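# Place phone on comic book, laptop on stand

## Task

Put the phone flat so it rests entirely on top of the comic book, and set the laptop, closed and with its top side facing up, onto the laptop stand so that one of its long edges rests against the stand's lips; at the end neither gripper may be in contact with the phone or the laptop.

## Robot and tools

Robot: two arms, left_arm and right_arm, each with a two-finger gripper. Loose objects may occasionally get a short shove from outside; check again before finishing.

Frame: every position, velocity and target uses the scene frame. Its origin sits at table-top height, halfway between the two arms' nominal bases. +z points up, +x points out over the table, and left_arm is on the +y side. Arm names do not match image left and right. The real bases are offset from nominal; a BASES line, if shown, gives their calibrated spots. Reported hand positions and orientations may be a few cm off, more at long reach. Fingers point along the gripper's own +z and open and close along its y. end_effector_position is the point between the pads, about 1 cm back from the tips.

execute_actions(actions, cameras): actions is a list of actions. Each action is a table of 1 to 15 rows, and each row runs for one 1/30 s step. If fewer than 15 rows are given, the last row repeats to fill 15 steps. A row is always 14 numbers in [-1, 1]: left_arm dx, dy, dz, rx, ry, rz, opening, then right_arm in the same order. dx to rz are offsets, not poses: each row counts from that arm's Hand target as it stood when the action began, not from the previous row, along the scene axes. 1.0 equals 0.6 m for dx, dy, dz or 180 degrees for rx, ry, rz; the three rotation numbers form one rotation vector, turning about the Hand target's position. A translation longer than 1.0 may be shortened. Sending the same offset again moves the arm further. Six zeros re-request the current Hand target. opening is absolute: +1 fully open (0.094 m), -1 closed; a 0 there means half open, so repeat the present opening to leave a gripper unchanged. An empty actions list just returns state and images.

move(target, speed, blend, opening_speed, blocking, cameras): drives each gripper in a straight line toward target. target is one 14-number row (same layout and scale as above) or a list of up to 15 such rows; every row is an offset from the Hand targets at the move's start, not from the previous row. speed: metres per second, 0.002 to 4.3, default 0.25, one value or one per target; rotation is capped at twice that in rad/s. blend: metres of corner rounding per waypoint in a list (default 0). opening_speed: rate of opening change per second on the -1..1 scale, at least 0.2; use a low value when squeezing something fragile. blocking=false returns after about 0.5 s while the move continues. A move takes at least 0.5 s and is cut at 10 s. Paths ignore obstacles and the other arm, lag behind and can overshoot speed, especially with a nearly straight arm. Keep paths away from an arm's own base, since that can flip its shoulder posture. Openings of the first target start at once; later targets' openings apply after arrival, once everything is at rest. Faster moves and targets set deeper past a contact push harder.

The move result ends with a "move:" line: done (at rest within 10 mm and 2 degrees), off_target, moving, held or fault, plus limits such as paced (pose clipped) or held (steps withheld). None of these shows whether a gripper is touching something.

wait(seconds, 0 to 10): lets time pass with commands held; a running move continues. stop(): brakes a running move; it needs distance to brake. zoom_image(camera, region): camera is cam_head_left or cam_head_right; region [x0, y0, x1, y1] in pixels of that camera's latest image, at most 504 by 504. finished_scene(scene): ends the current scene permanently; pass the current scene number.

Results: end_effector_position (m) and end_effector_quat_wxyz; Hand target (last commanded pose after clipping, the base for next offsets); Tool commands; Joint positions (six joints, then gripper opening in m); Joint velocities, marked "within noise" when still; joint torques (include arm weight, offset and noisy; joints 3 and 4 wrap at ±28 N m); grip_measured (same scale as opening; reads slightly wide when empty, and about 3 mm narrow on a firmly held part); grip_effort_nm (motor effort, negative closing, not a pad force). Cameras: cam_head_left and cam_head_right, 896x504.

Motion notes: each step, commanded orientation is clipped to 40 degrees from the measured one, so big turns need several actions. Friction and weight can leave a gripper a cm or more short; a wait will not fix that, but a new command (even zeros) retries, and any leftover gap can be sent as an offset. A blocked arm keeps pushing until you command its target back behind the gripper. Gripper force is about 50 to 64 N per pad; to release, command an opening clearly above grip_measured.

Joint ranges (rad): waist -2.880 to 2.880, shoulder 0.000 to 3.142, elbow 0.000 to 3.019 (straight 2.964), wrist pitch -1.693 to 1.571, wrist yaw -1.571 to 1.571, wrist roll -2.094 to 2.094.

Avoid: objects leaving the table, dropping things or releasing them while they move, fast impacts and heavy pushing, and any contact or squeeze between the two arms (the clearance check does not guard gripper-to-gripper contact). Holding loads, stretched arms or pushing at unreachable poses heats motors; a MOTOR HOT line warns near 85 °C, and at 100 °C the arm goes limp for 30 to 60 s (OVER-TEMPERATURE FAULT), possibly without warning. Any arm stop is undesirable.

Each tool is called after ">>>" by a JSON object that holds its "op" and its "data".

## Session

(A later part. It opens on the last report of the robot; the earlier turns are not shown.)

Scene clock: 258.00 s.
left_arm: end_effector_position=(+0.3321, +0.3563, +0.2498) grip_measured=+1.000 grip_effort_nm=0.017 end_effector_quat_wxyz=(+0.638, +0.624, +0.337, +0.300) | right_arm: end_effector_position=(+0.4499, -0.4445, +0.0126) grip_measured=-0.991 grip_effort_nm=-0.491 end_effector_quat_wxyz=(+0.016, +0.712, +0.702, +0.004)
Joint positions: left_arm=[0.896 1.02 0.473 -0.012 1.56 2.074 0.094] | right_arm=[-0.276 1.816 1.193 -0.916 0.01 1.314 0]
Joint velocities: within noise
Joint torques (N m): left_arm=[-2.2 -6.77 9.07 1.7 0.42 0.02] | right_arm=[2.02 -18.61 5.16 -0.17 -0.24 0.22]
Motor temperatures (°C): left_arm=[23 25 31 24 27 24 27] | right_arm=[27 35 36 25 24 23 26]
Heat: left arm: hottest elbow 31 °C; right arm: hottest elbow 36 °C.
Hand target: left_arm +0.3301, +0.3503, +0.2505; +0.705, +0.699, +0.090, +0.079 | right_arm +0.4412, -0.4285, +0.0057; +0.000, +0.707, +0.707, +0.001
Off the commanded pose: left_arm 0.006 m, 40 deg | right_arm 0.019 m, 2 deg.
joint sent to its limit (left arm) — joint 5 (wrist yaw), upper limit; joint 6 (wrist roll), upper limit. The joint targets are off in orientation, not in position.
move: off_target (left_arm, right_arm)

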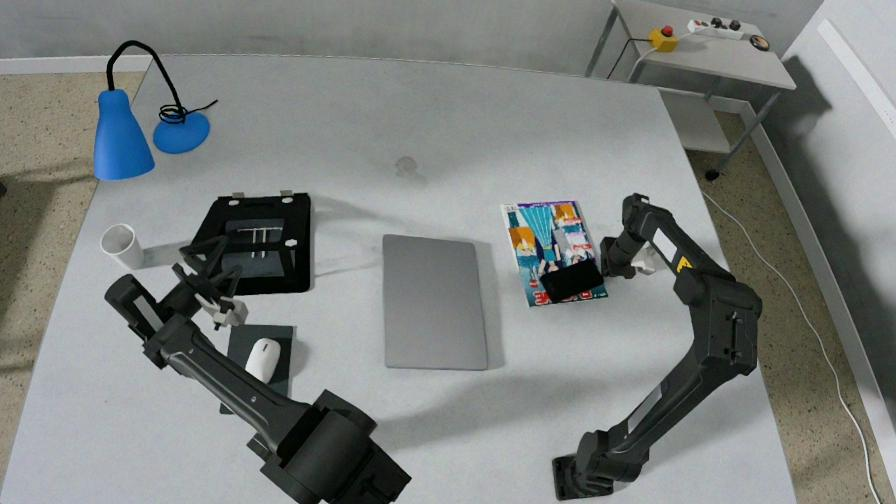

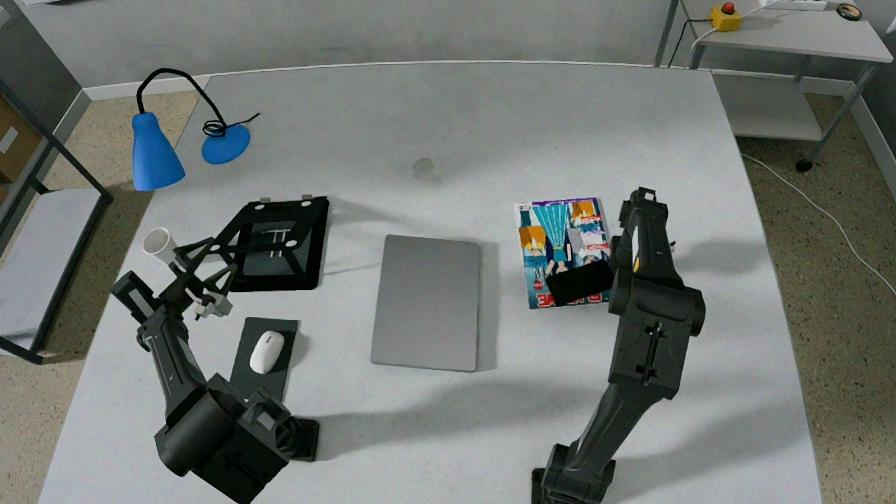

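>>> {"op": "move", "data": {"target": [[0,0,0,0,0,0,1,0,-0.05,0.0,0,0,0,-1],[0,0,0,0,0,0,1,0,-0.05,0.025,0,0,0,-1],[0,0,0,0,0,0,1,0.005,-0.05,0.016,0,0,0,-1]], "speed": 0.08}}

>>> {"op": "move", "data": {"target": [0,0,0,0,0,0,1,0,0.1,0,0,0,0,-1], "speed": 0.08}}

>>> {"op": "zoom_image", "data": {"camera": "cam_head_left", "region": [500, 200, 660, 360]}}

>>> {"op": "zoom_image", "data": {"camera": "cam_head_right", "region": [500, 200, 660, 360]}}

Scene clock: 262.77 s.
left_arm: end_effector_position=(+0.3321, +0.3563, +0.2498) grip_measured=+1.000 grip_effort_nm=0.022 end_effector_quat_wxyz=(+0.638, +0.624, +0.337, +0.300) | right_arm: end_effector_position=(+0.4401, -0.4507, +0.0125) grip_measured=-0.991 grip_effort_nm=-0.491 end_effector_quat_wxyz=(-0.001, +0.706, +0.709, +0.001)
Joint positions: left_arm=[0.896 1.02 0.473 -0.012 1.56 2.074 0.094] | right_arm=[-0.298 1.816 1.193 -0.947 -0.003 1.274 0]
Joint velocities: within noise
Joint torques (N m): left_arm=[-2.37 -7.18 8.84 1.81 0.44 0] | right_arm=[-0.44 -17.85 8.24 -0.32 0.17 0.08]
Motor temperatures (°C): left_arm=[23 25 31 24 27 24 27] | right_arm=[27 35 35 25 24 23 26]
Heat: left arm: hottest elbow 31 °C; right arm: hottest shoulder 35 °C.
Hand target: left_arm +0.3301, +0.3503, +0.2505; +0.705, +0.699, +0.090, +0.079 | right_arm +0.4441, -0.4585, +0.0153; +0.000, +0.707, +0.707, +0.001
Off the commanded pose: left_arm 0.006 m, 40 deg | right_arm 0.009 m, 0 deg.
joint sent to its limit (left arm) — joint 5 (wrist yaw), upper limit; joint 6 (wrist roll), upper limit. The joint targets are off in orientation, not in position.
move: off_target (left_arm)

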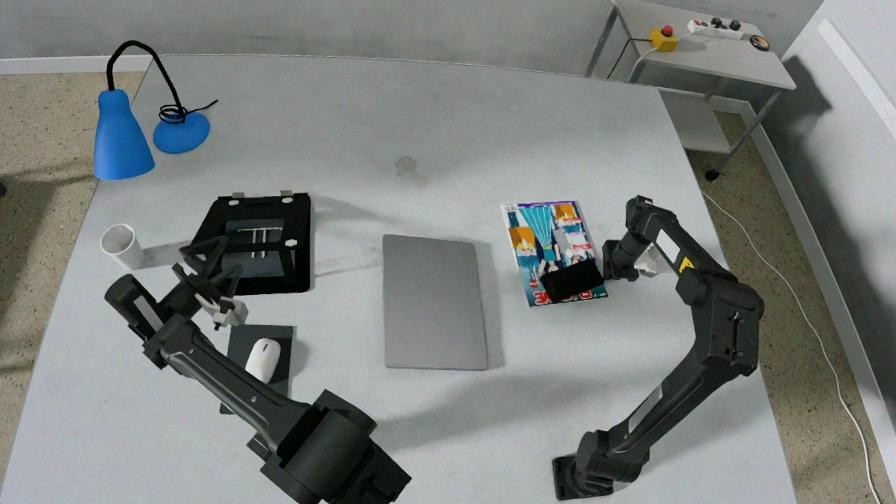

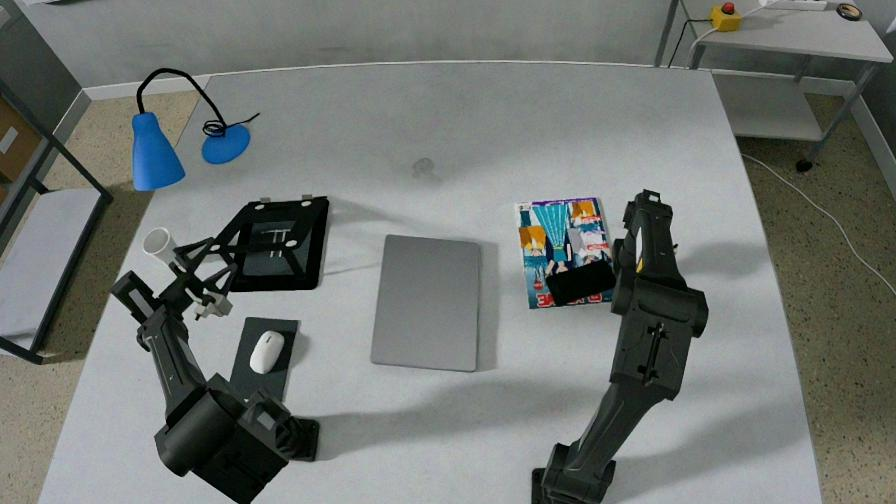

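Scene clock: 264.33 s.
left_arm: end_effector_position=(+0.3321, +0.3563, +0.2498) grip_measured=+1.000 grip_effort_nm=0.017 end_effector_quat_wxyz=(+0.638, +0.624, +0.337, +0.300) | right_arm: end_effector_position=(+0.4465, -0.4088, +0.0130) grip_measured=-0.991 grip_effort_nm=-0.491 end_effector_quat_wxyz=(+0.000, +0.710, +0.704, -0.003)
Joint positions: left_arm=[0.896 1.02 0.473 -0.012 1.56 2.074 0.094] | right_arm=[-0.209 1.808 1.181 -0.947 0.006 1.376 0]
Joint velocities: within noise
Joint torques (N m): left_arm=[-2.73 -7.12 8.83 1.74 0.41 0.02] | right_arm=[1.67 -19.6 5.64 0.16 -0.12 0.26]
Motor temperatures (°C): left_arm=[23 25 31 24 27 24 27] | right_arm=[27 35 35 25 24 23 26]
Heat: left arm: hottest elbow 31 °C; right arm: hottest shoulder 35 °C.
Hand target: left_arm +0.3301, +0.3503, +0.2505; +0.705, +0.699, +0.090, +0.079 | right_arm +0.4441, -0.3985, +0.0153; +0.000, +0.707, +0.707, +0.001
Off the commanded pose: left_arm 0.006 m, 40 deg | right_arm 0.011 m, 1 deg.
joint sent to its limit (left arm) — joint 5 (wrist yaw), upper limit; joint 6 (wrist roll), upper limit. The joint targets are off in orientation, not in position.
move: off_target (left_arm, right_arm)

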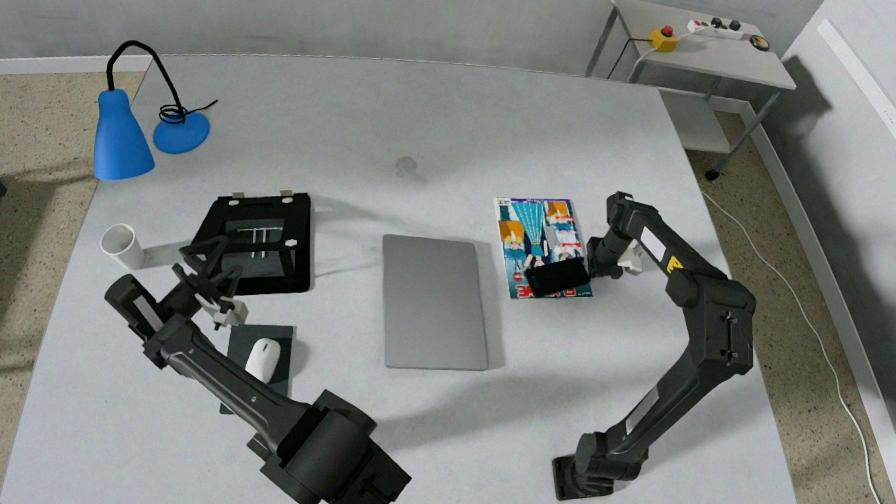

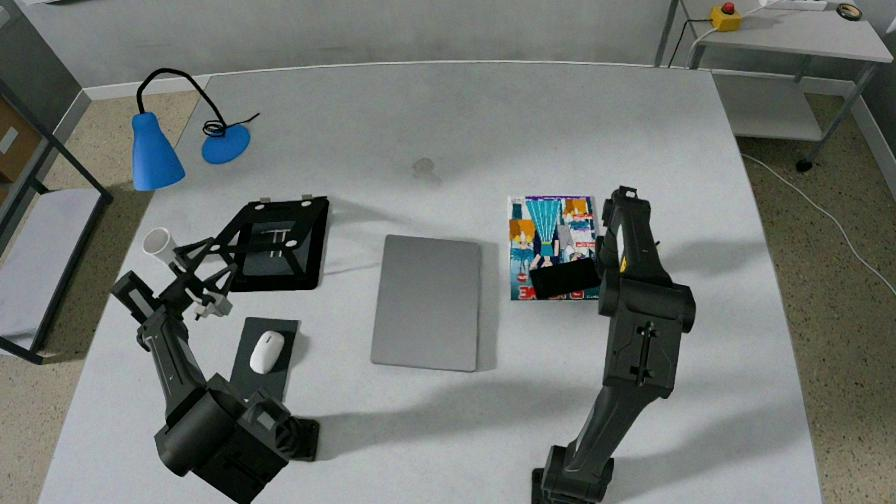

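Scaled by 3.150.

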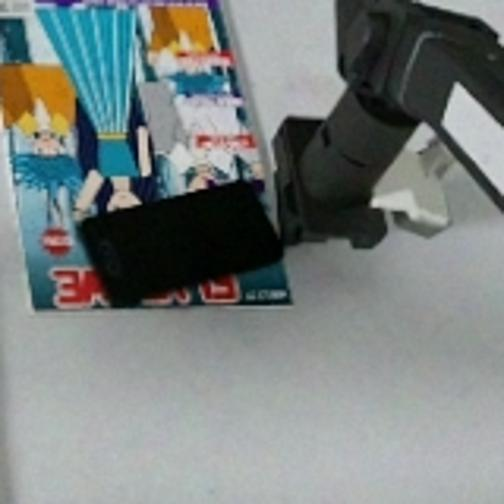

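Scaled by 3.150.

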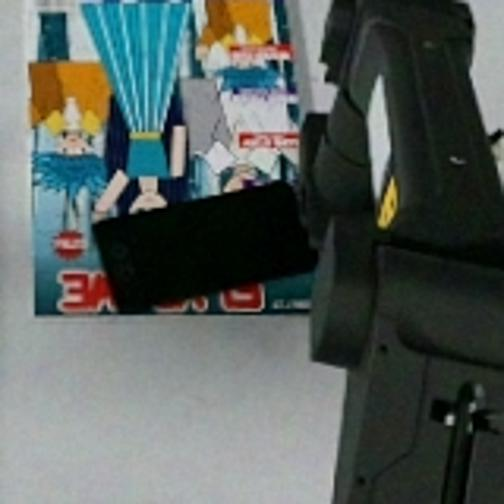

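>>> {"op": "move", "data": {"target": [[0,0,0,0,0,0,1,0,-0.04,0,0,0,0,-1],[0,0,0,0,0,0,1,0,-0.04,0.02,0,0,0,-1]], "speed": 0.08, "cameras": []}}

Scene clock: 274.00 s.
left_arm: end_effector_position=(+0.3321, +0.3563, +0.2498) grip_measured=+1.000 grip_effort_nm=0.022 end_effector_quat_wxyz=(+0.638, +0.624, +0.337, +0.300) | right_arm: end_effector_position=(+0.4397, -0.4156, +0.0136) grip_measured=-0.991 grip_effort_nm=-0.491 end_effector_quat_wxyz=(-0.010, +0.706, +0.709, -0.006)
Joint positions: left_arm=[0.896 1.02 0.473 -0.012 1.56 2.074 0.094] | right_arm=[-0.227 1.807 1.181 -0.968 0 1.345 0]
Joint velocities: within noise
Joint torques (N m): left_arm=[-2.55 -6.65 8.88 1.62 0.42 0.01] | right_arm=[-0.44 -19.78 7.53 -0.34 0.08 0.08]
Motor temperatures (°C): left_arm=[23 25 32 24 27 24 27] | right_arm=[27 35 35 25 24 23 26]
Heat: left arm: hottest elbow 32 °C; right arm: hottest shoulder 35 °C.
Hand target: left_arm +0.3301, +0.3503, +0.2505; +0.705, +0.699, +0.090, +0.079 | right_arm +0.4441, -0.4225, +0.0273; +0.000, +0.707, +0.707, +0.001
Off the commanded pose: left_arm 0.006 m, 40 deg | right_arm 0.016 m, 1 deg.
joint sent to its limit (left arm) — joint 5 (wrist yaw), upper limit; joint 6 (wrist roll), upper limit. The joint targets are off in orientation, not in position.
move: off_target (left_arm, right_arm)
No camera images: "cameras" was empty.

>>> {"op": "move", "data": {"target": [[0,0,0,0,0,0,1,0,-0.05,0.08,0,0,0,-1]], "speed": 0.2, "cameras": []}}

>>> {"op": "move", "data": {"target": [0,0,0,0,0,0,1,0,0,-0.12,0,0,0,-1], "speed": 0.1}}

>>> {"op": "zoom_image", "data": {"camera": "cam_head_left", "region": [500, 180, 660, 340]}}

Scene clock: 278.67 s.
left_arm: end_effector_position=(+0.3321, +0.3563, +0.2498) grip_measured=+1.000 grip_effort_nm=0.022 end_effector_quat_wxyz=(+0.638, +0.624, +0.337, +0.300) | right_arm: end_effector_position=(+0.4248, -0.4416, +0.0527) grip_measured=-0.991 grip_effort_nm=-0.496 end_effector_quat_wxyz=(-0.023, +0.706, +0.708, -0.013)
Joint positions: left_arm=[0.896 1.02 0.473 -0.012 1.56 2.074 0.094] | right_arm=[-0.288 1.749 1.22 -1.095 0 1.286 0]
Joint velocities: within noise
Joint torques (N m): left_arm=[-2.61 -7.24 8.76 1.72 0.37 0.01] | right_arm=[-0.32 -18.67 10.76 -0.32 0.08 0.1]
Motor temperatures (°C): left_arm=[23 25 32 24 27 24 27] | right_arm=[27 35 35 25 24 23 26]
Heat: left arm: hottest elbow 32 °C; right arm: hottest shoulder 35 °C.
Hand target: left_arm +0.3301, +0.3503, +0.2505; +0.705, +0.699, +0.090, +0.079 | right_arm +0.4441, -0.4525, +0.0752; +0.000, +0.707, +0.707, +0.001
Off the commanded pose: left_arm 0.006 m, 40 deg | right_arm 0.032 m, 3 deg.
joint sent to its limit (left arm) — joint 5 (wrist yaw), upper limit; joint 6 (wrist roll), upper limit. The joint targets are off in orientation, not in position.
move: off_target (left_arm, right_arm)
No camera images: "cameras" was empty.

Scene clock: 280.10 s.
left_arm: end_effector_position=(+0.3321, +0.3563, +0.2498) grip_measured=+1.000 grip_effort_nm=0.022 end_effector_quat_wxyz=(+0.638, +0.624, +0.337, +0.300) | right_arm: end_effector_position=(+0.4494, -0.4487, +0.0171) grip_measured=-0.991 grip_effort_nm=-0.491 end_effector_quat_wxyz=(+0.009, +0.706, +0.708, +0.005)
Joint positions: left_arm=[0.896 1.02 0.473 -0.012 1.56 2.074 0.094] | right_arm=[-0.288 1.816 1.207 -0.94 0 1.285 0]
Joint velocities: within noise
Joint torques (N m): left_arm=[-2.43 -6.95 8.69 1.77 0.39 0.01] | right_arm=[-0.32 -16.73 5.98 0.42 0.06 0.09]
Motor temperatures (°C): left_arm=[23 25 32 24 27 24 27] | right_arm=[27 35 35 25 24 23 26]
Heat: left arm: hottest elbow 32 °C; right arm: hottest shoulder 35 °C.
Hand target: left_arm +0.3301, +0.3503, +0.2505; +0.705, +0.699, +0.090, +0.079 | right_arm +0.4442, -0.4526, +0.0033; +0.000, +0.707, +0.707, +0.001
Off the commanded pose: left_arm 0.006 m, 40 deg | right_arm 0.015 m, 1 deg.
joint sent to its limit (left arm) — joint 5 (wrist yaw), upper limit; joint 6 (wrist roll), upper limit. The joint targets are off in orientation, not in position.
move: off_target (left_arm, right_arm)

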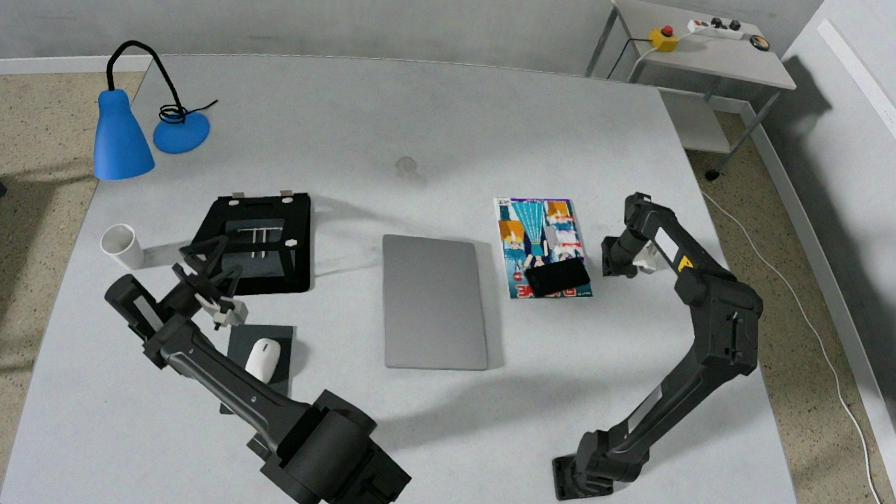

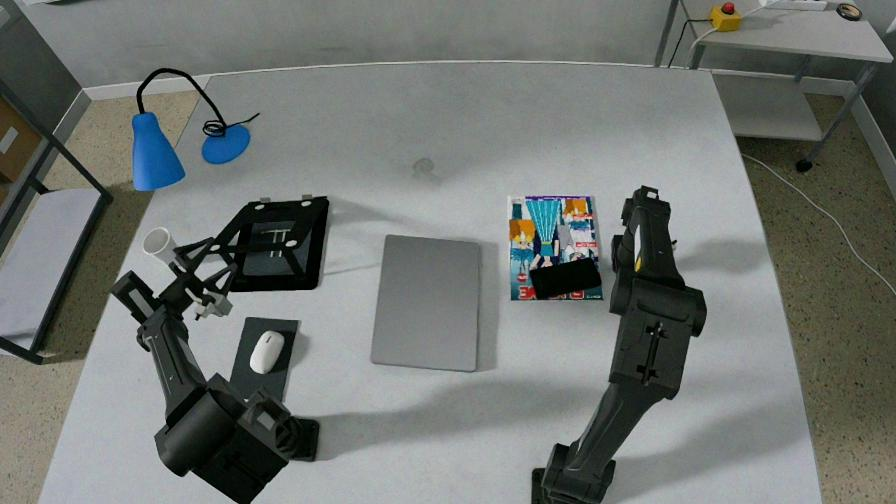

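Scaled by 3.150.

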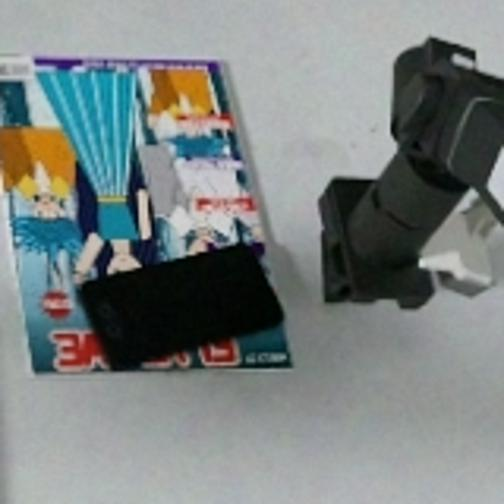

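>>> {"op": "move", "data": {"target": [[0,0,0,0,0,0,1,0,0,0.1,0,0,0,-1],[0,0,0,0,0,0,1,0,0,0.008,0,0,0,-1]], "speed": 0.15, "cameras": []}}

>>> {"op": "move", "data": {"target": [0,0,0,0,0,0,1,0.0,0.12,0,0,0,0,-1], "speed": 0.12}}

>>> {"op": "zoom_image", "data": {"camera": "cam_head_left", "region": [480, 180, 640, 340]}}

>>> {"op": "zoom_image", "data": {"camera": "cam_head_right", "region": [480, 180, 640, 340]}}

Scene clock: 284.60 s.
left_arm: end_effector_position=(+0.3321, +0.3563, +0.2498) grip_measured=+1.000 grip_effort_nm=0.017 end_effector_quat_wxyz=(+0.638, +0.624, +0.337, +0.300) | right_arm: end_effector_position=(+0.4475, -0.4482, +0.0203) grip_measured=-0.991 grip_effort_nm=-0.486 end_effector_quat_wxyz=(+0.008, +0.706, +0.708, +0.004)
Joint positions: left_arm=[0.896 1.02 0.473 -0.012 1.56 2.074 0.094] | right_arm=[-0.288 1.809 1.207 -0.951 0 1.285 0]
Joint velocities: within noise
Joint torques (N m): left_arm=[-2.61 -6.59 8.62 1.77 0.45 0.03] | right_arm=[-0.32 -16.38 6.35 0.49 0.06 0.09]
Motor temperatures (°C): left_arm=[23 25 32 24 27 24 27] | right_arm=[27 35 35 25 24 23 26]
Heat: left arm: hottest elbow 32 °C; right arm: hottest shoulder 35 °C.
Hand target: left_arm +0.3301, +0.3503, +0.2505; +0.705, +0.699, +0.090, +0.079 | right_arm +0.4443, -0.4526, +0.0082; +0.000, +0.707, +0.707, +0.001
Off the commanded pose: left_arm 0.006 m, 40 deg | right_arm 0.013 m, 1 deg.
joint sent to its limit (left arm) — joint 5 (wrist yaw), upper limit; joint 6 (wrist roll), upper limit. The joint targets are off in orientation, not in position.
move: off_target (left_arm, right_arm)
No camera images: "cameras" was empty.

Scene clock: 286.10 s.
left_arm: end_effector_position=(+0.3321, +0.3563, +0.2498) grip_measured=+1.000 grip_effort_nm=0.017 end_effector_quat_wxyz=(+0.638, +0.624, +0.337, +0.300) | right_arm: end_effector_position=(+0.4475, -0.3943, +0.0123) grip_measured=-0.991 grip_effort_nm=-0.491 end_effector_quat_wxyz=(+0.003, +0.713, +0.701, -0.002)
Joint positions: left_arm=[0.896 1.02 0.473 -0.012 1.56 2.074 0.094] | right_arm=[-0.178 1.802 1.171 -0.936 0.007 1.414 0]
Joint velocities: within noise
Joint torques (N m): left_arm=[-1.9 -6.77 9.1 1.73 0.41 0.03] | right_arm=[2.08 -18.55 5.2 0.53 -0.16 0.26]
Motor temperatures (°C): left_arm=[23 25 32 24 27 24 27] | right_arm=[27 35 35 25 24 23 26]
Heat: left arm: hottest elbow 32 °C; right arm: hottest shoulder 35 °C.
Hand target: left_arm +0.3301, +0.3503, +0.2505; +0.705, +0.699, +0.090, +0.079 | right_arm +0.4441, -0.3805, +0.0080; +0.000, +0.707, +0.707, +0.001
Off the commanded pose: left_arm 0.006 m, 40 deg | right_arm 0.015 m, 1 deg.
joint sent to its limit (left arm) — joint 5 (wrist yaw), upper limit; joint 6 (wrist roll), upper limit. The joint targets are off in orientation, not in position.
move: off_target (left_arm, right_arm)

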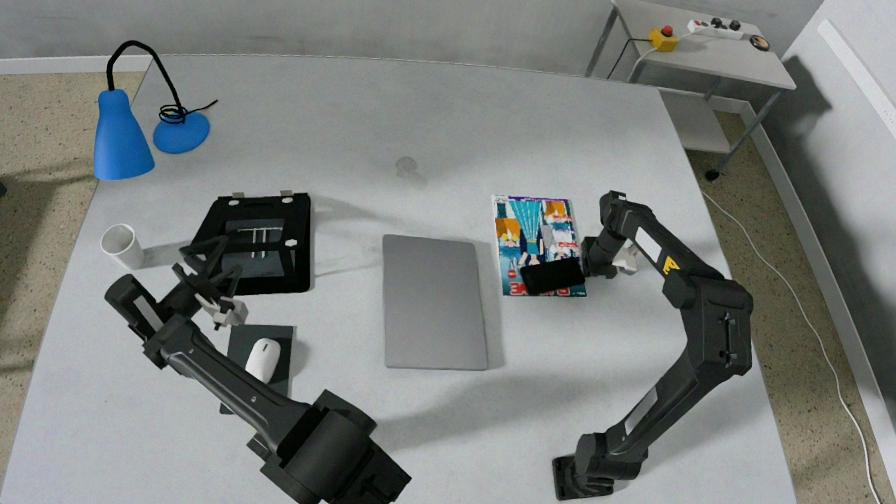

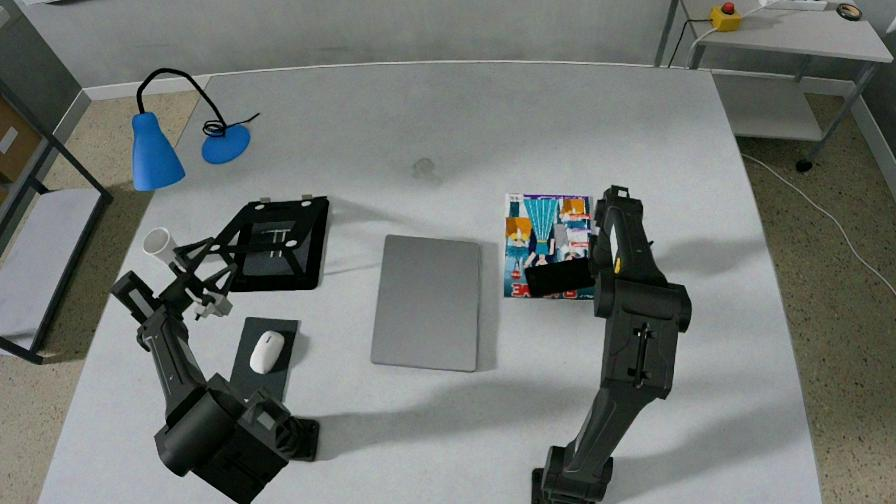

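Scaled by 3.150.

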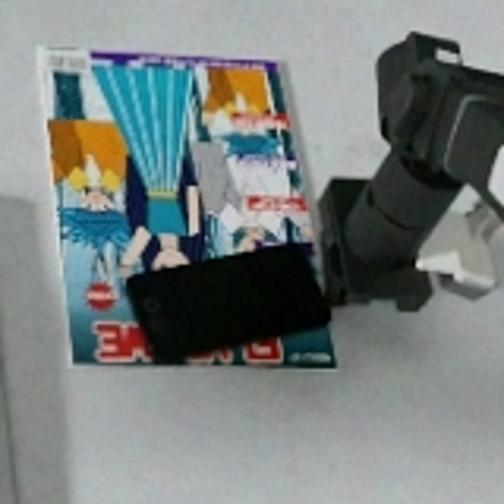

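Scaled by 3.150.

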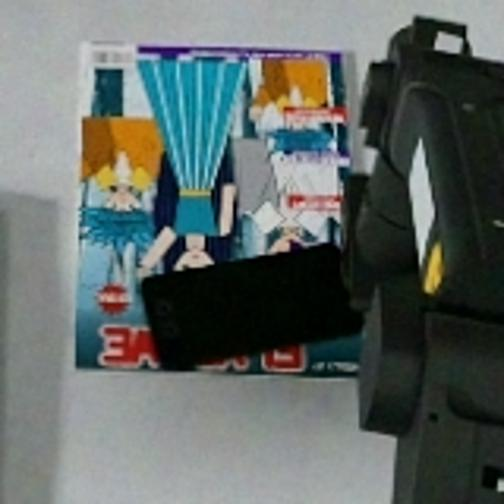

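>>> {"op": "move", "data": {"target": [[0,0,0,0,0,0,1,0.0,-0.06,0,0,0,0,-1],[0,0,0,0,0,0,1,0,-0.06,0.1,0,0,0,-1],[0,0,0,0,0,0,1,0,-0.06,0.024,0,0,0,-1]], "speed": 0.15, "cameras": []}}

>>> {"op": "move", "data": {"target": [0,0,0,0,0,0,1,0.0,0.105,0,0,0,0,-1], "speed": 0.12}}

>>> {"op": "zoom_image", "data": {"camera": "cam_head_left", "region": [480, 180, 640, 340]}}

>>> {"op": "zoom_image", "data": {"camera": "cam_head_right", "region": [480, 180, 640, 340]}}

Scene clock: 292.03 s.
left_arm: end_effector_position=(+0.3321, +0.3563, +0.2498) grip_measured=+1.000 grip_effort_nm=0.017 end_effector_quat_wxyz=(+0.638, +0.624, +0.337, +0.300) | right_arm: end_effector_position=(+0.4388, -0.4092, +0.0295) grip_measured=-0.991 grip_effort_nm=-0.491 end_effector_quat_wxyz=(+0.000, +0.706, +0.709, +0.001)
Joint positions: left_arm=[0.896 1.02 0.473 -0.012 1.56 2.074 0.094] | right_arm=[-0.215 1.765 1.171 -0.976 -0.002 1.356 0]
Joint velocities: within noise
Joint torques (N m): left_arm=[-2.96 -7 8.79 1.72 0.41 0.03] | right_arm=[-0.44 -15.5 7.54 0.29 0.14 0.09]
Motor temperatures (°C): left_arm=[23 25 32 24 27 24 27] | right_arm=[27 36 35 25 24 23 26]
Heat: left arm: hottest elbow 32 °C; right arm: hottest shoulder 36 °C.
Hand target: left_arm +0.3301, +0.3503, +0.2505; +0.705, +0.699, +0.090, +0.079 | right_arm +0.4442, -0.4166, +0.0225; +0.000, +0.707, +0.707, +0.001
Off the commanded pose: left_arm 0.006 m, 40 deg | right_arm 0.011 m, 0 deg.
joint sent to its limit (left arm) — joint 5 (wrist yaw), upper limit; joint 6 (wrist roll), upper limit. The joint targets are off in orientation, not in position.
move: off_target (left_arm, right_arm)
No camera images: "cameras" was empty.

Scene clock: 293.47 s.
left_arm: end_effector_position=(+0.3321, +0.3563, +0.2498) grip_measured=+1.000 grip_effort_nm=0.017 end_effector_quat_wxyz=(+0.638, +0.624, +0.337, +0.300) | right_arm: end_effector_position=(+0.4493, -0.3576, +0.0295) grip_measured=-0.991 grip_effort_nm=-0.496 end_effector_quat_wxyz=(+0.004, +0.707, +0.707, +0.004)
Joint positions: left_arm=[0.896 1.02 0.473 -0.012 1.56 2.074 0.094] | right_arm=[-0.106 1.765 1.171 -0.967 -0.002 1.471 0]
Joint velocities: within noise
Joint torques (N m): left_arm=[-2.26 -6.83 9.02 1.85 0.43 0] | right_arm=[0.97 -17.49 5.6 0.47 0.13 0.24]
Motor temperatures (°C): left_arm=[23 25 32 24 27 24 27] | right_arm=[27 36 35 25 24 23 26]
Heat: left arm: hottest elbow 32 °C; right arm: hottest shoulder 36 °C.
Hand target: left_arm +0.3301, +0.3503, +0.2505; +0.705, +0.699, +0.090, +0.079 | right_arm +0.4441, -0.3536, +0.0225; +0.000, +0.707, +0.707, +0.001
Off the commanded pose: left_arm 0.006 m, 40 deg | right_arm 0.010 m, 1 deg.
joint sent to its limit (left arm) — joint 5 (wrist yaw), upper limit; joint 6 (wrist roll), upper limit. The joint targets are off in orientation, not in position.
move: off_target (left_arm)

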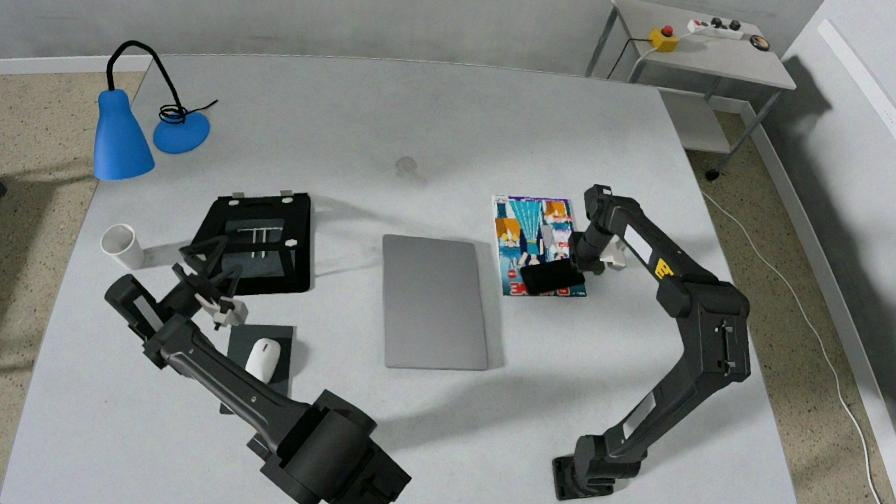

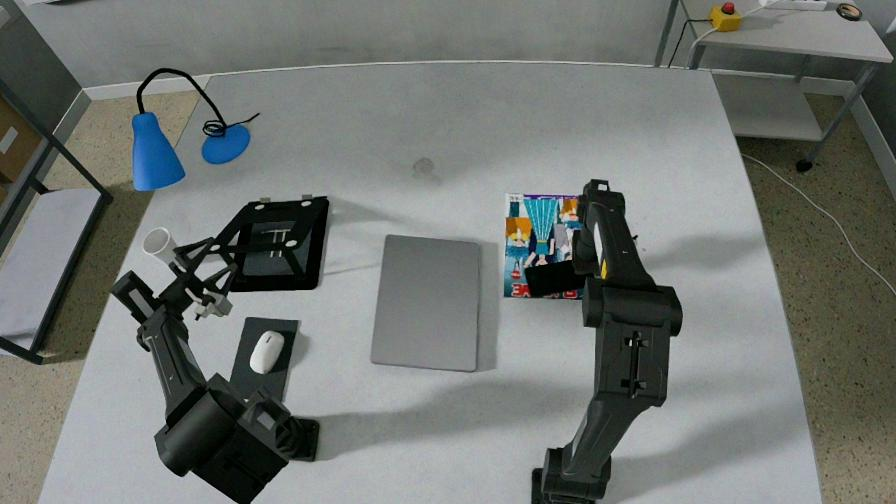

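Scaled by 3.150.

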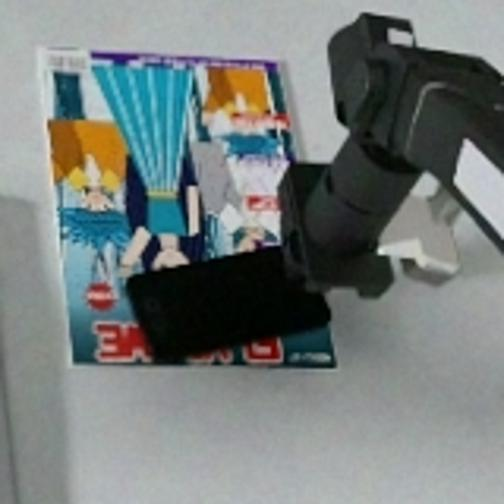

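Scaled by 3.150.

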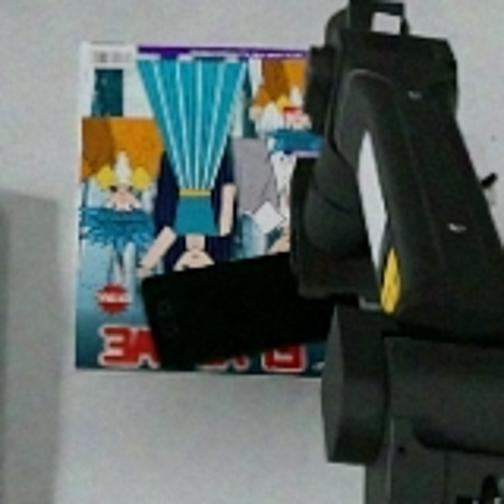

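>>> {"op": "move", "data": {"target": [[0,0,0,0,0,0,1,0,0,0.05,0,0,0,-1],[0,0,0,0,0,0,1,0,-0.125,0.05,0,0,0,-1],[0,0,0,0,0,0,1,0,-0.125,-0.015,0,0,0,-1]], "speed": 0.15, "cameras": []}}

>>> {"op": "move", "data": {"target": [0,0,0,0,0,0,1,0.0,0.11,0,0,0,0,-1], "speed": 0.12}}

>>> {"op": "zoom_image", "data": {"camera": "cam_head_left", "region": [480, 180, 640, 340]}}

>>> {"op": "zoom_image", "data": {"camera": "cam_head_right", "region": [480, 180, 640, 340]}}

Scene clock: 300.90 s.
left_arm: end_effector_position=(+0.3321, +0.3563, +0.2498) grip_measured=+1.000 grip_effort_nm=0.017 end_effector_quat_wxyz=(+0.638, +0.624, +0.337, +0.300) | right_arm: end_effector_position=(+0.4374, -0.4254, +0.0186) grip_measured=-0.991 grip_effort_nm=-0.486 end_effector_quat_wxyz=(-0.001, +0.709, +0.706, -0.001)
Joint positions: left_arm=[0.896 1.02 0.473 -0.012 1.56 2.074 0.094] | right_arm=[-0.248 1.788 1.171 -0.957 0.001 1.333 0]
Joint velocities: within noise
Joint torques (N m): left_arm=[-1.79 -6.83 8.96 1.89 0.42 0.01] | right_arm=[0.15 -16.56 7.62 0.43 0.03 0.08]
Motor temperatures (°C): left_arm=[23 25 32 24 27 24 27] | right_arm=[27 36 35 25 24 23 26]
Heat: left arm: hottest elbow 32 °C; right arm: hottest shoulder 36 °C.
Hand target: left_arm +0.3301, +0.3503, +0.2505; +0.705, +0.699, +0.090, +0.079 | right_arm +0.4442, -0.4286, +0.0135; +0.000, +0.707, +0.707, +0.001
Off the commanded pose: left_arm 0.006 m, 40 deg | right_arm 0.009 m, 0 deg.
joint sent to its limit (left arm) — joint 5 (wrist yaw), upper limit; joint 6 (wrist roll), upper limit. The joint targets are off in orientation, not in position.
move: off_target (left_arm)
No camera images: "cameras" was empty.

Scene clock: 302.33 s.
left_arm: end_effector_position=(+0.3321, +0.3563, +0.2498) grip_measured=+1.000 grip_effort_nm=0.017 end_effector_quat_wxyz=(+0.638, +0.624, +0.337, +0.300) | right_arm: end_effector_position=(+0.4479, -0.3692, +0.0167) grip_measured=-0.991 grip_effort_nm=-0.491 end_effector_quat_wxyz=(+0.002, +0.708, +0.706, -0.001)
Joint positions: left_arm=[0.896 1.02 0.473 -0.012 1.56 2.074 0.094] | right_arm=[-0.128 1.788 1.165 -0.945 0.003 1.451 0]
Joint velocities: within noise
Joint torques (N m): left_arm=[-2.61 -7.06 8.87 1.76 0.39 0.01] | right_arm=[1.2 -18.32 5.49 0.46 -0.03 0.24]
Motor temperatures (°C): left_arm=[23 25 32 24 27 24 27] | right_arm=[27 36 35 25 24 23 26]
Heat: left arm: hottest elbow 32 °C; right arm: hottest shoulder 36 °C.
Hand target: left_arm +0.3301, +0.3503, +0.2505; +0.705, +0.699, +0.090, +0.079 | right_arm +0.4442, -0.3626, +0.0135; +0.000, +0.707, +0.707, +0.001
Off the commanded pose: left_arm 0.006 m, 40 deg | right_arm 0.008 m, 0 deg.
joint sent to its limit (left arm) — joint 5 (wrist yaw), upper limit; joint 6 (wrist roll), upper limit. The joint targets are off in orientation, not in position.
move: off_target (left_arm)

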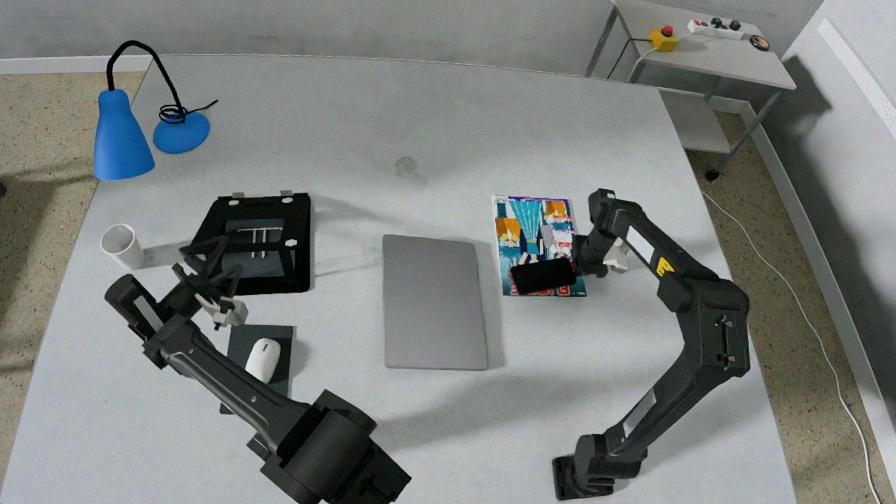

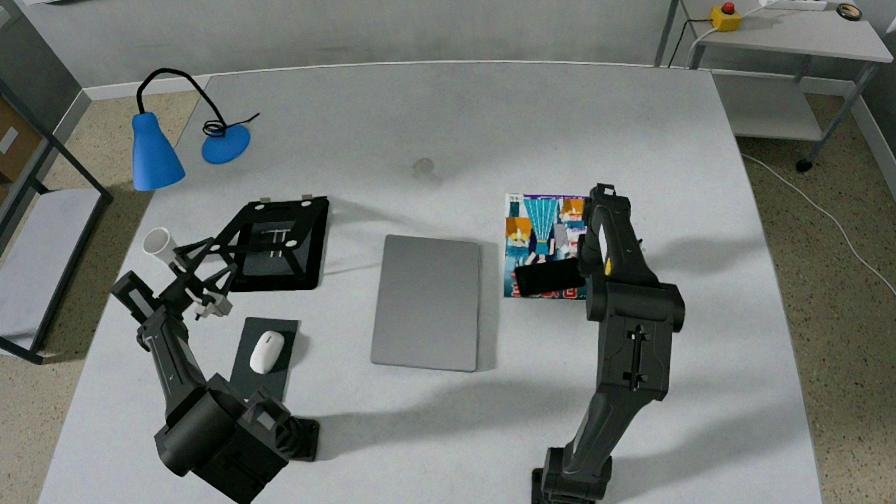

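Scaled by 3.150.

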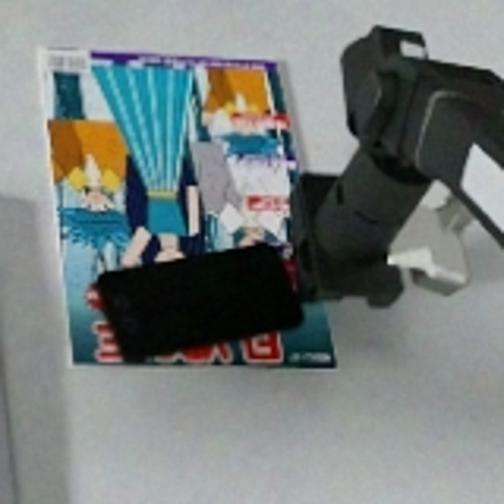

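Scaled by 3.150.

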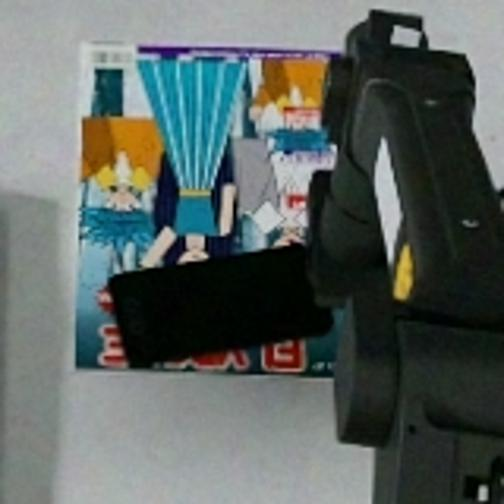

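>>> {"op": "move", "data": {"target": [[0,0,0,0,0,0,1,0,-0.03,0.0,0,0,0,-1],[0,0,0,0,0,0,1,0,-0.03,0.12,0,0,0,-1],[0,0,0,0,0,0,1,-0.165,0.146,0.12,0,0,0,-1]], "speed": 0.2, "cameras": []}}

>>> {"op": "move", "data": {"target": [0,0,0,0,0,0,1,0.0,0,-0.12,0,0,0,-1], "speed": 0.15}}

>>> {"op": "zoom_image", "data": {"camera": "cam_head_left", "region": [480, 200, 640, 360]}}

>>> {"op": "zoom_image", "data": {"camera": "cam_head_right", "region": [480, 200, 640, 360]}}

Scene clock: 310.33 s.
left_arm: end_effector_position=(+0.3321, +0.3563, +0.2498) grip_measured=+1.000 grip_effort_nm=0.022 end_effector_quat_wxyz=(+0.638, +0.624, +0.337, +0.300) | right_arm: end_effector_position=(+0.3484, -0.2784, +0.0853) grip_measured=-0.991 grip_effort_nm=-0.486 end_effector_quat_wxyz=(-0.004, +0.708, +0.706, -0.003)
Joint positions: left_arm=[0.896 1.02 0.473 -0.012 1.56 2.074 0.094] | right_arm=[0.076 1.456 0.955 -1.079 -0.003 1.656 0]
Joint velocities: within noise
Joint torques (N m): left_arm=[-1.55 -7.12 8.81 1.62 0.4 -0.01] | right_arm=[1.32 -13.74 6.16 0.42 0.16 0.24]
Motor temperatures (°C): left_arm=[23 25 32 24 27 24 27] | right_arm=[27 36 34 25 24 23 26]
Heat: left arm: hottest elbow 32 °C; right arm: hottest shoulder 36 °C.
Hand target: left_arm +0.3301, +0.3503, +0.2505; +0.705, +0.699, +0.090, +0.079 | right_arm +0.3453, -0.2749, +0.0856; +0.000, +0.707, +0.707, +0.001
Off the commanded pose: left_arm 0.006 m, 40 deg | right_arm 0.005 m, 1 deg.
joint sent to its limit (left arm) — joint 5 (wrist yaw), upper limit; joint 6 (wrist roll), upper limit. The joint targets are off in orientation, not in position.
move: off_target (left_arm)
No camera images: "cameras" was empty.

Scene clock: 311.60 s.
left_arm: end_effector_position=(+0.3321, +0.3563, +0.2498) grip_measured=+1.000 grip_effort_nm=0.022 end_effector_quat_wxyz=(+0.638, +0.624, +0.337, +0.300) | right_arm: end_effector_position=(+0.3487, -0.2785, +0.0229) grip_measured=-0.991 grip_effort_nm=-0.491 end_effector_quat_wxyz=(+0.005, +0.708, +0.706, +0.007)
Joint positions: left_arm=[0.896 1.02 0.473 -0.012 1.56 2.074 0.094] | right_arm=[0.076 1.543 0.856 -0.867 -0.002 1.656 0]
Joint velocities: within noise
Joint torques (N m): left_arm=[-2.67 -7.12 8.76 1.44 0.41 -0.01] | right_arm=[1.2 -11.16 5.85 0.51 0.16 0.21]
Motor temperatures (°C): left_arm=[23 25 32 24 27 24 27] | right_arm=[27 36 34 25 24 23 26]
Heat: left arm: hottest elbow 32 °C; right arm: hottest shoulder 36 °C.
Hand target: left_arm +0.3301, +0.3503, +0.2505; +0.705, +0.699, +0.090, +0.079 | right_arm +0.3453, -0.2749, +0.0136; +0.000, +0.707, +0.707, +0.001
Off the commanded pose: left_arm 0.006 m, 40 deg | right_arm 0.011 m, 1 deg.
joint sent to its limit (left arm) — joint 5 (wrist yaw), upper limit; joint 6 (wrist roll), upper limit. The joint targets are off in orientation, not in position.
move: off_target (left_arm, right_arm)

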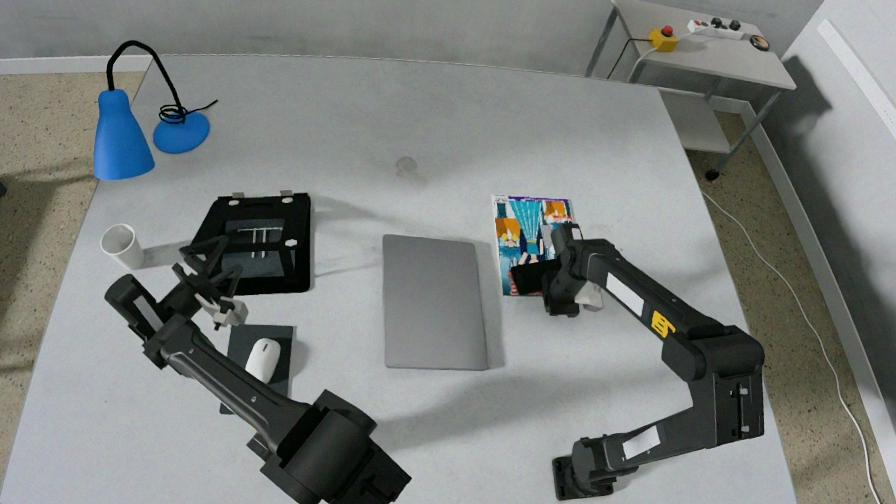

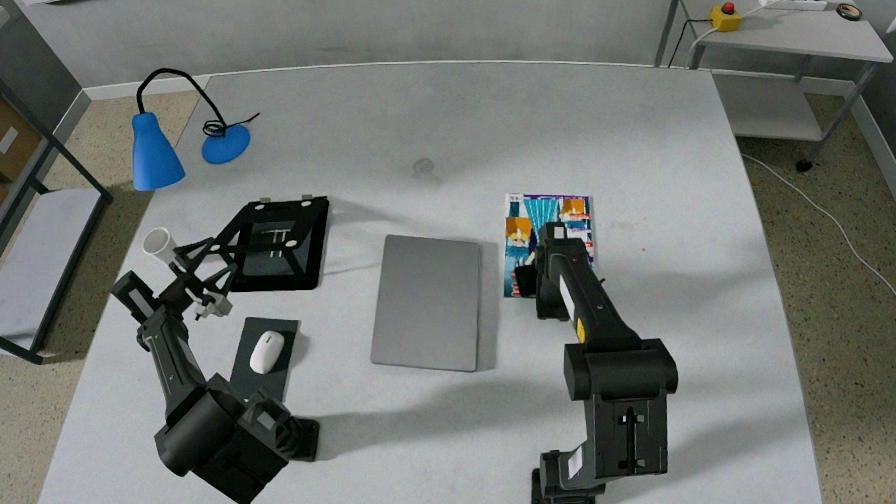

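Scaled by 3.150.

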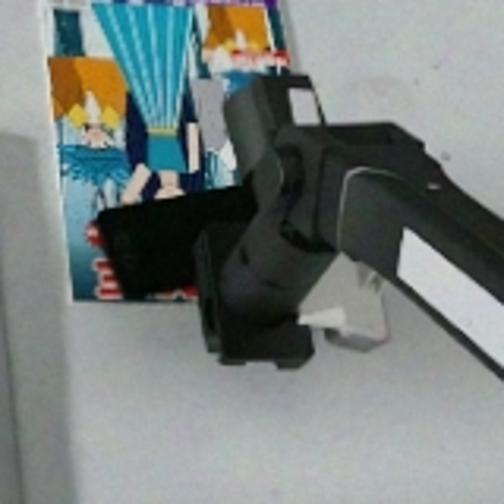

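Scaled by 3.150.

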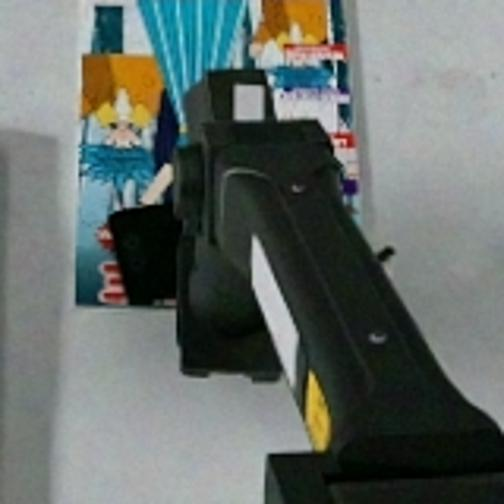

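>>> {"op": "move", "data": {"target": [[0,0,0,0,0,0,1,0.0,0.02,-0.007,0,0,0,-1],[0,0,0,0,0,0,1,0.09,0.02,-0.007,0,0,0,-1]], "speed": 0.12}}

>>> {"op": "zoom_image", "data": {"camera": "cam_head_left", "region": [480, 200, 640, 360]}}

>>> {"op": "zoom_image", "data": {"camera": "cam_head_right", "region": [480, 200, 640, 360]}}

Scene clock: 317.20 s.
left_arm: end_effector_position=(+0.3321, +0.3563, +0.2498) grip_measured=+1.000 grip_effort_nm=0.017 end_effector_quat_wxyz=(+0.638, +0.624, +0.337, +0.300) | right_arm: end_effector_position=(+0.3836, -0.2634, +0.0114) grip_measured=-0.991 grip_effort_nm=-0.491 end_effector_quat_wxyz=(+0.000, +0.708, +0.706, +0.002)
Joint positions: left_arm=[0.896 1.02 0.473 -0.012 1.56 2.074 0.094] | right_arm=[0.106 1.655 0.959 -0.872 -0.002 1.685 0]
Joint velocities: within noise
Joint torques (N m): left_arm=[-2.26 -6.12 8.68 1.68 0.48 0] | right_arm=[0.26 -12.81 9.51 -0.12 0.14 0.11]
Motor temperatures (°C): left_arm=[23 25 32 24 27 24 27] | right_arm=[27 36 34 25 24 23 26]
Heat: left arm: hottest elbow 32 °C; right arm: hottest shoulder 36 °C.
Hand target: left_arm +0.3301, +0.3503, +0.2505; +0.705, +0.699, +0.090, +0.079 | right_arm +0.3991, -0.2629, +0.0093; +0.000, +0.707, +0.707, +0.001
Off the commanded pose: left_arm 0.006 m, 40 deg | right_arm 0.016 m, 0 deg.
joint sent to its limit (left arm) — joint 5 (wrist yaw), upper limit; joint 6 (wrist roll), upper limit. The joint targets are off in orientation, not in position.
move: off_target (left_arm, right_arm)

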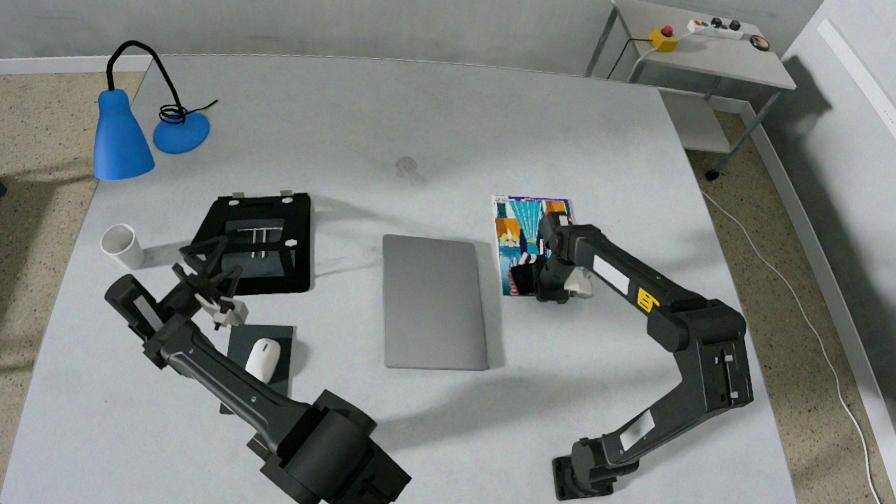

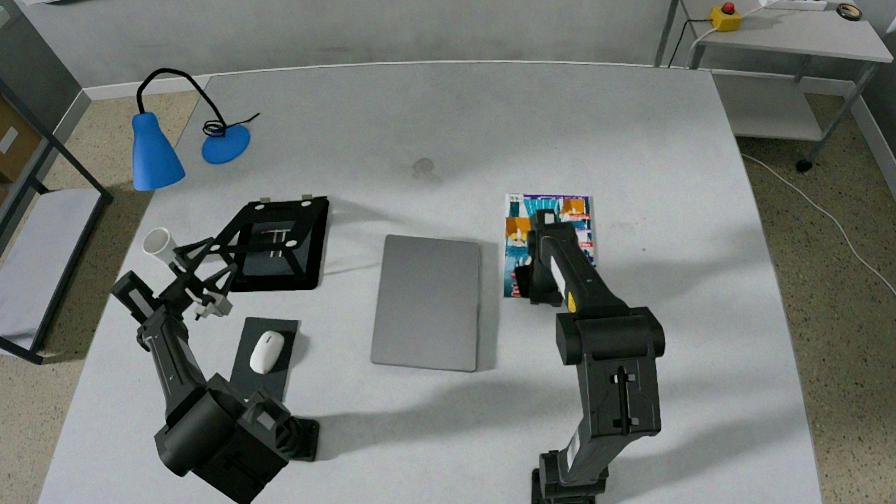

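Scaled by 3.150.

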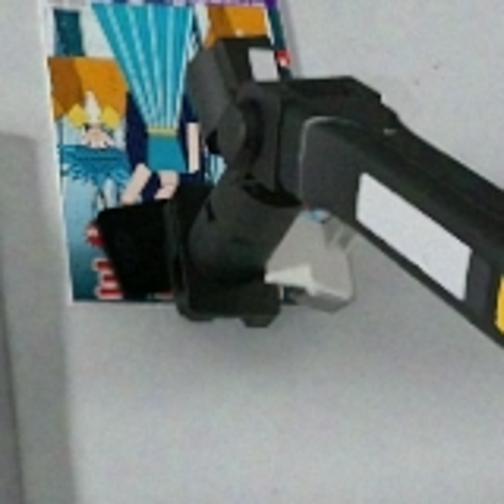

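Scaled by 3.150.

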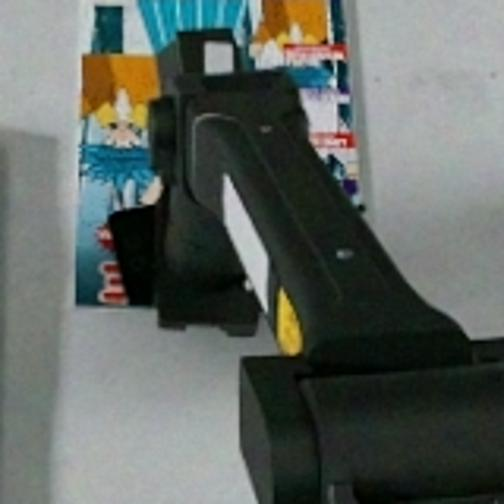

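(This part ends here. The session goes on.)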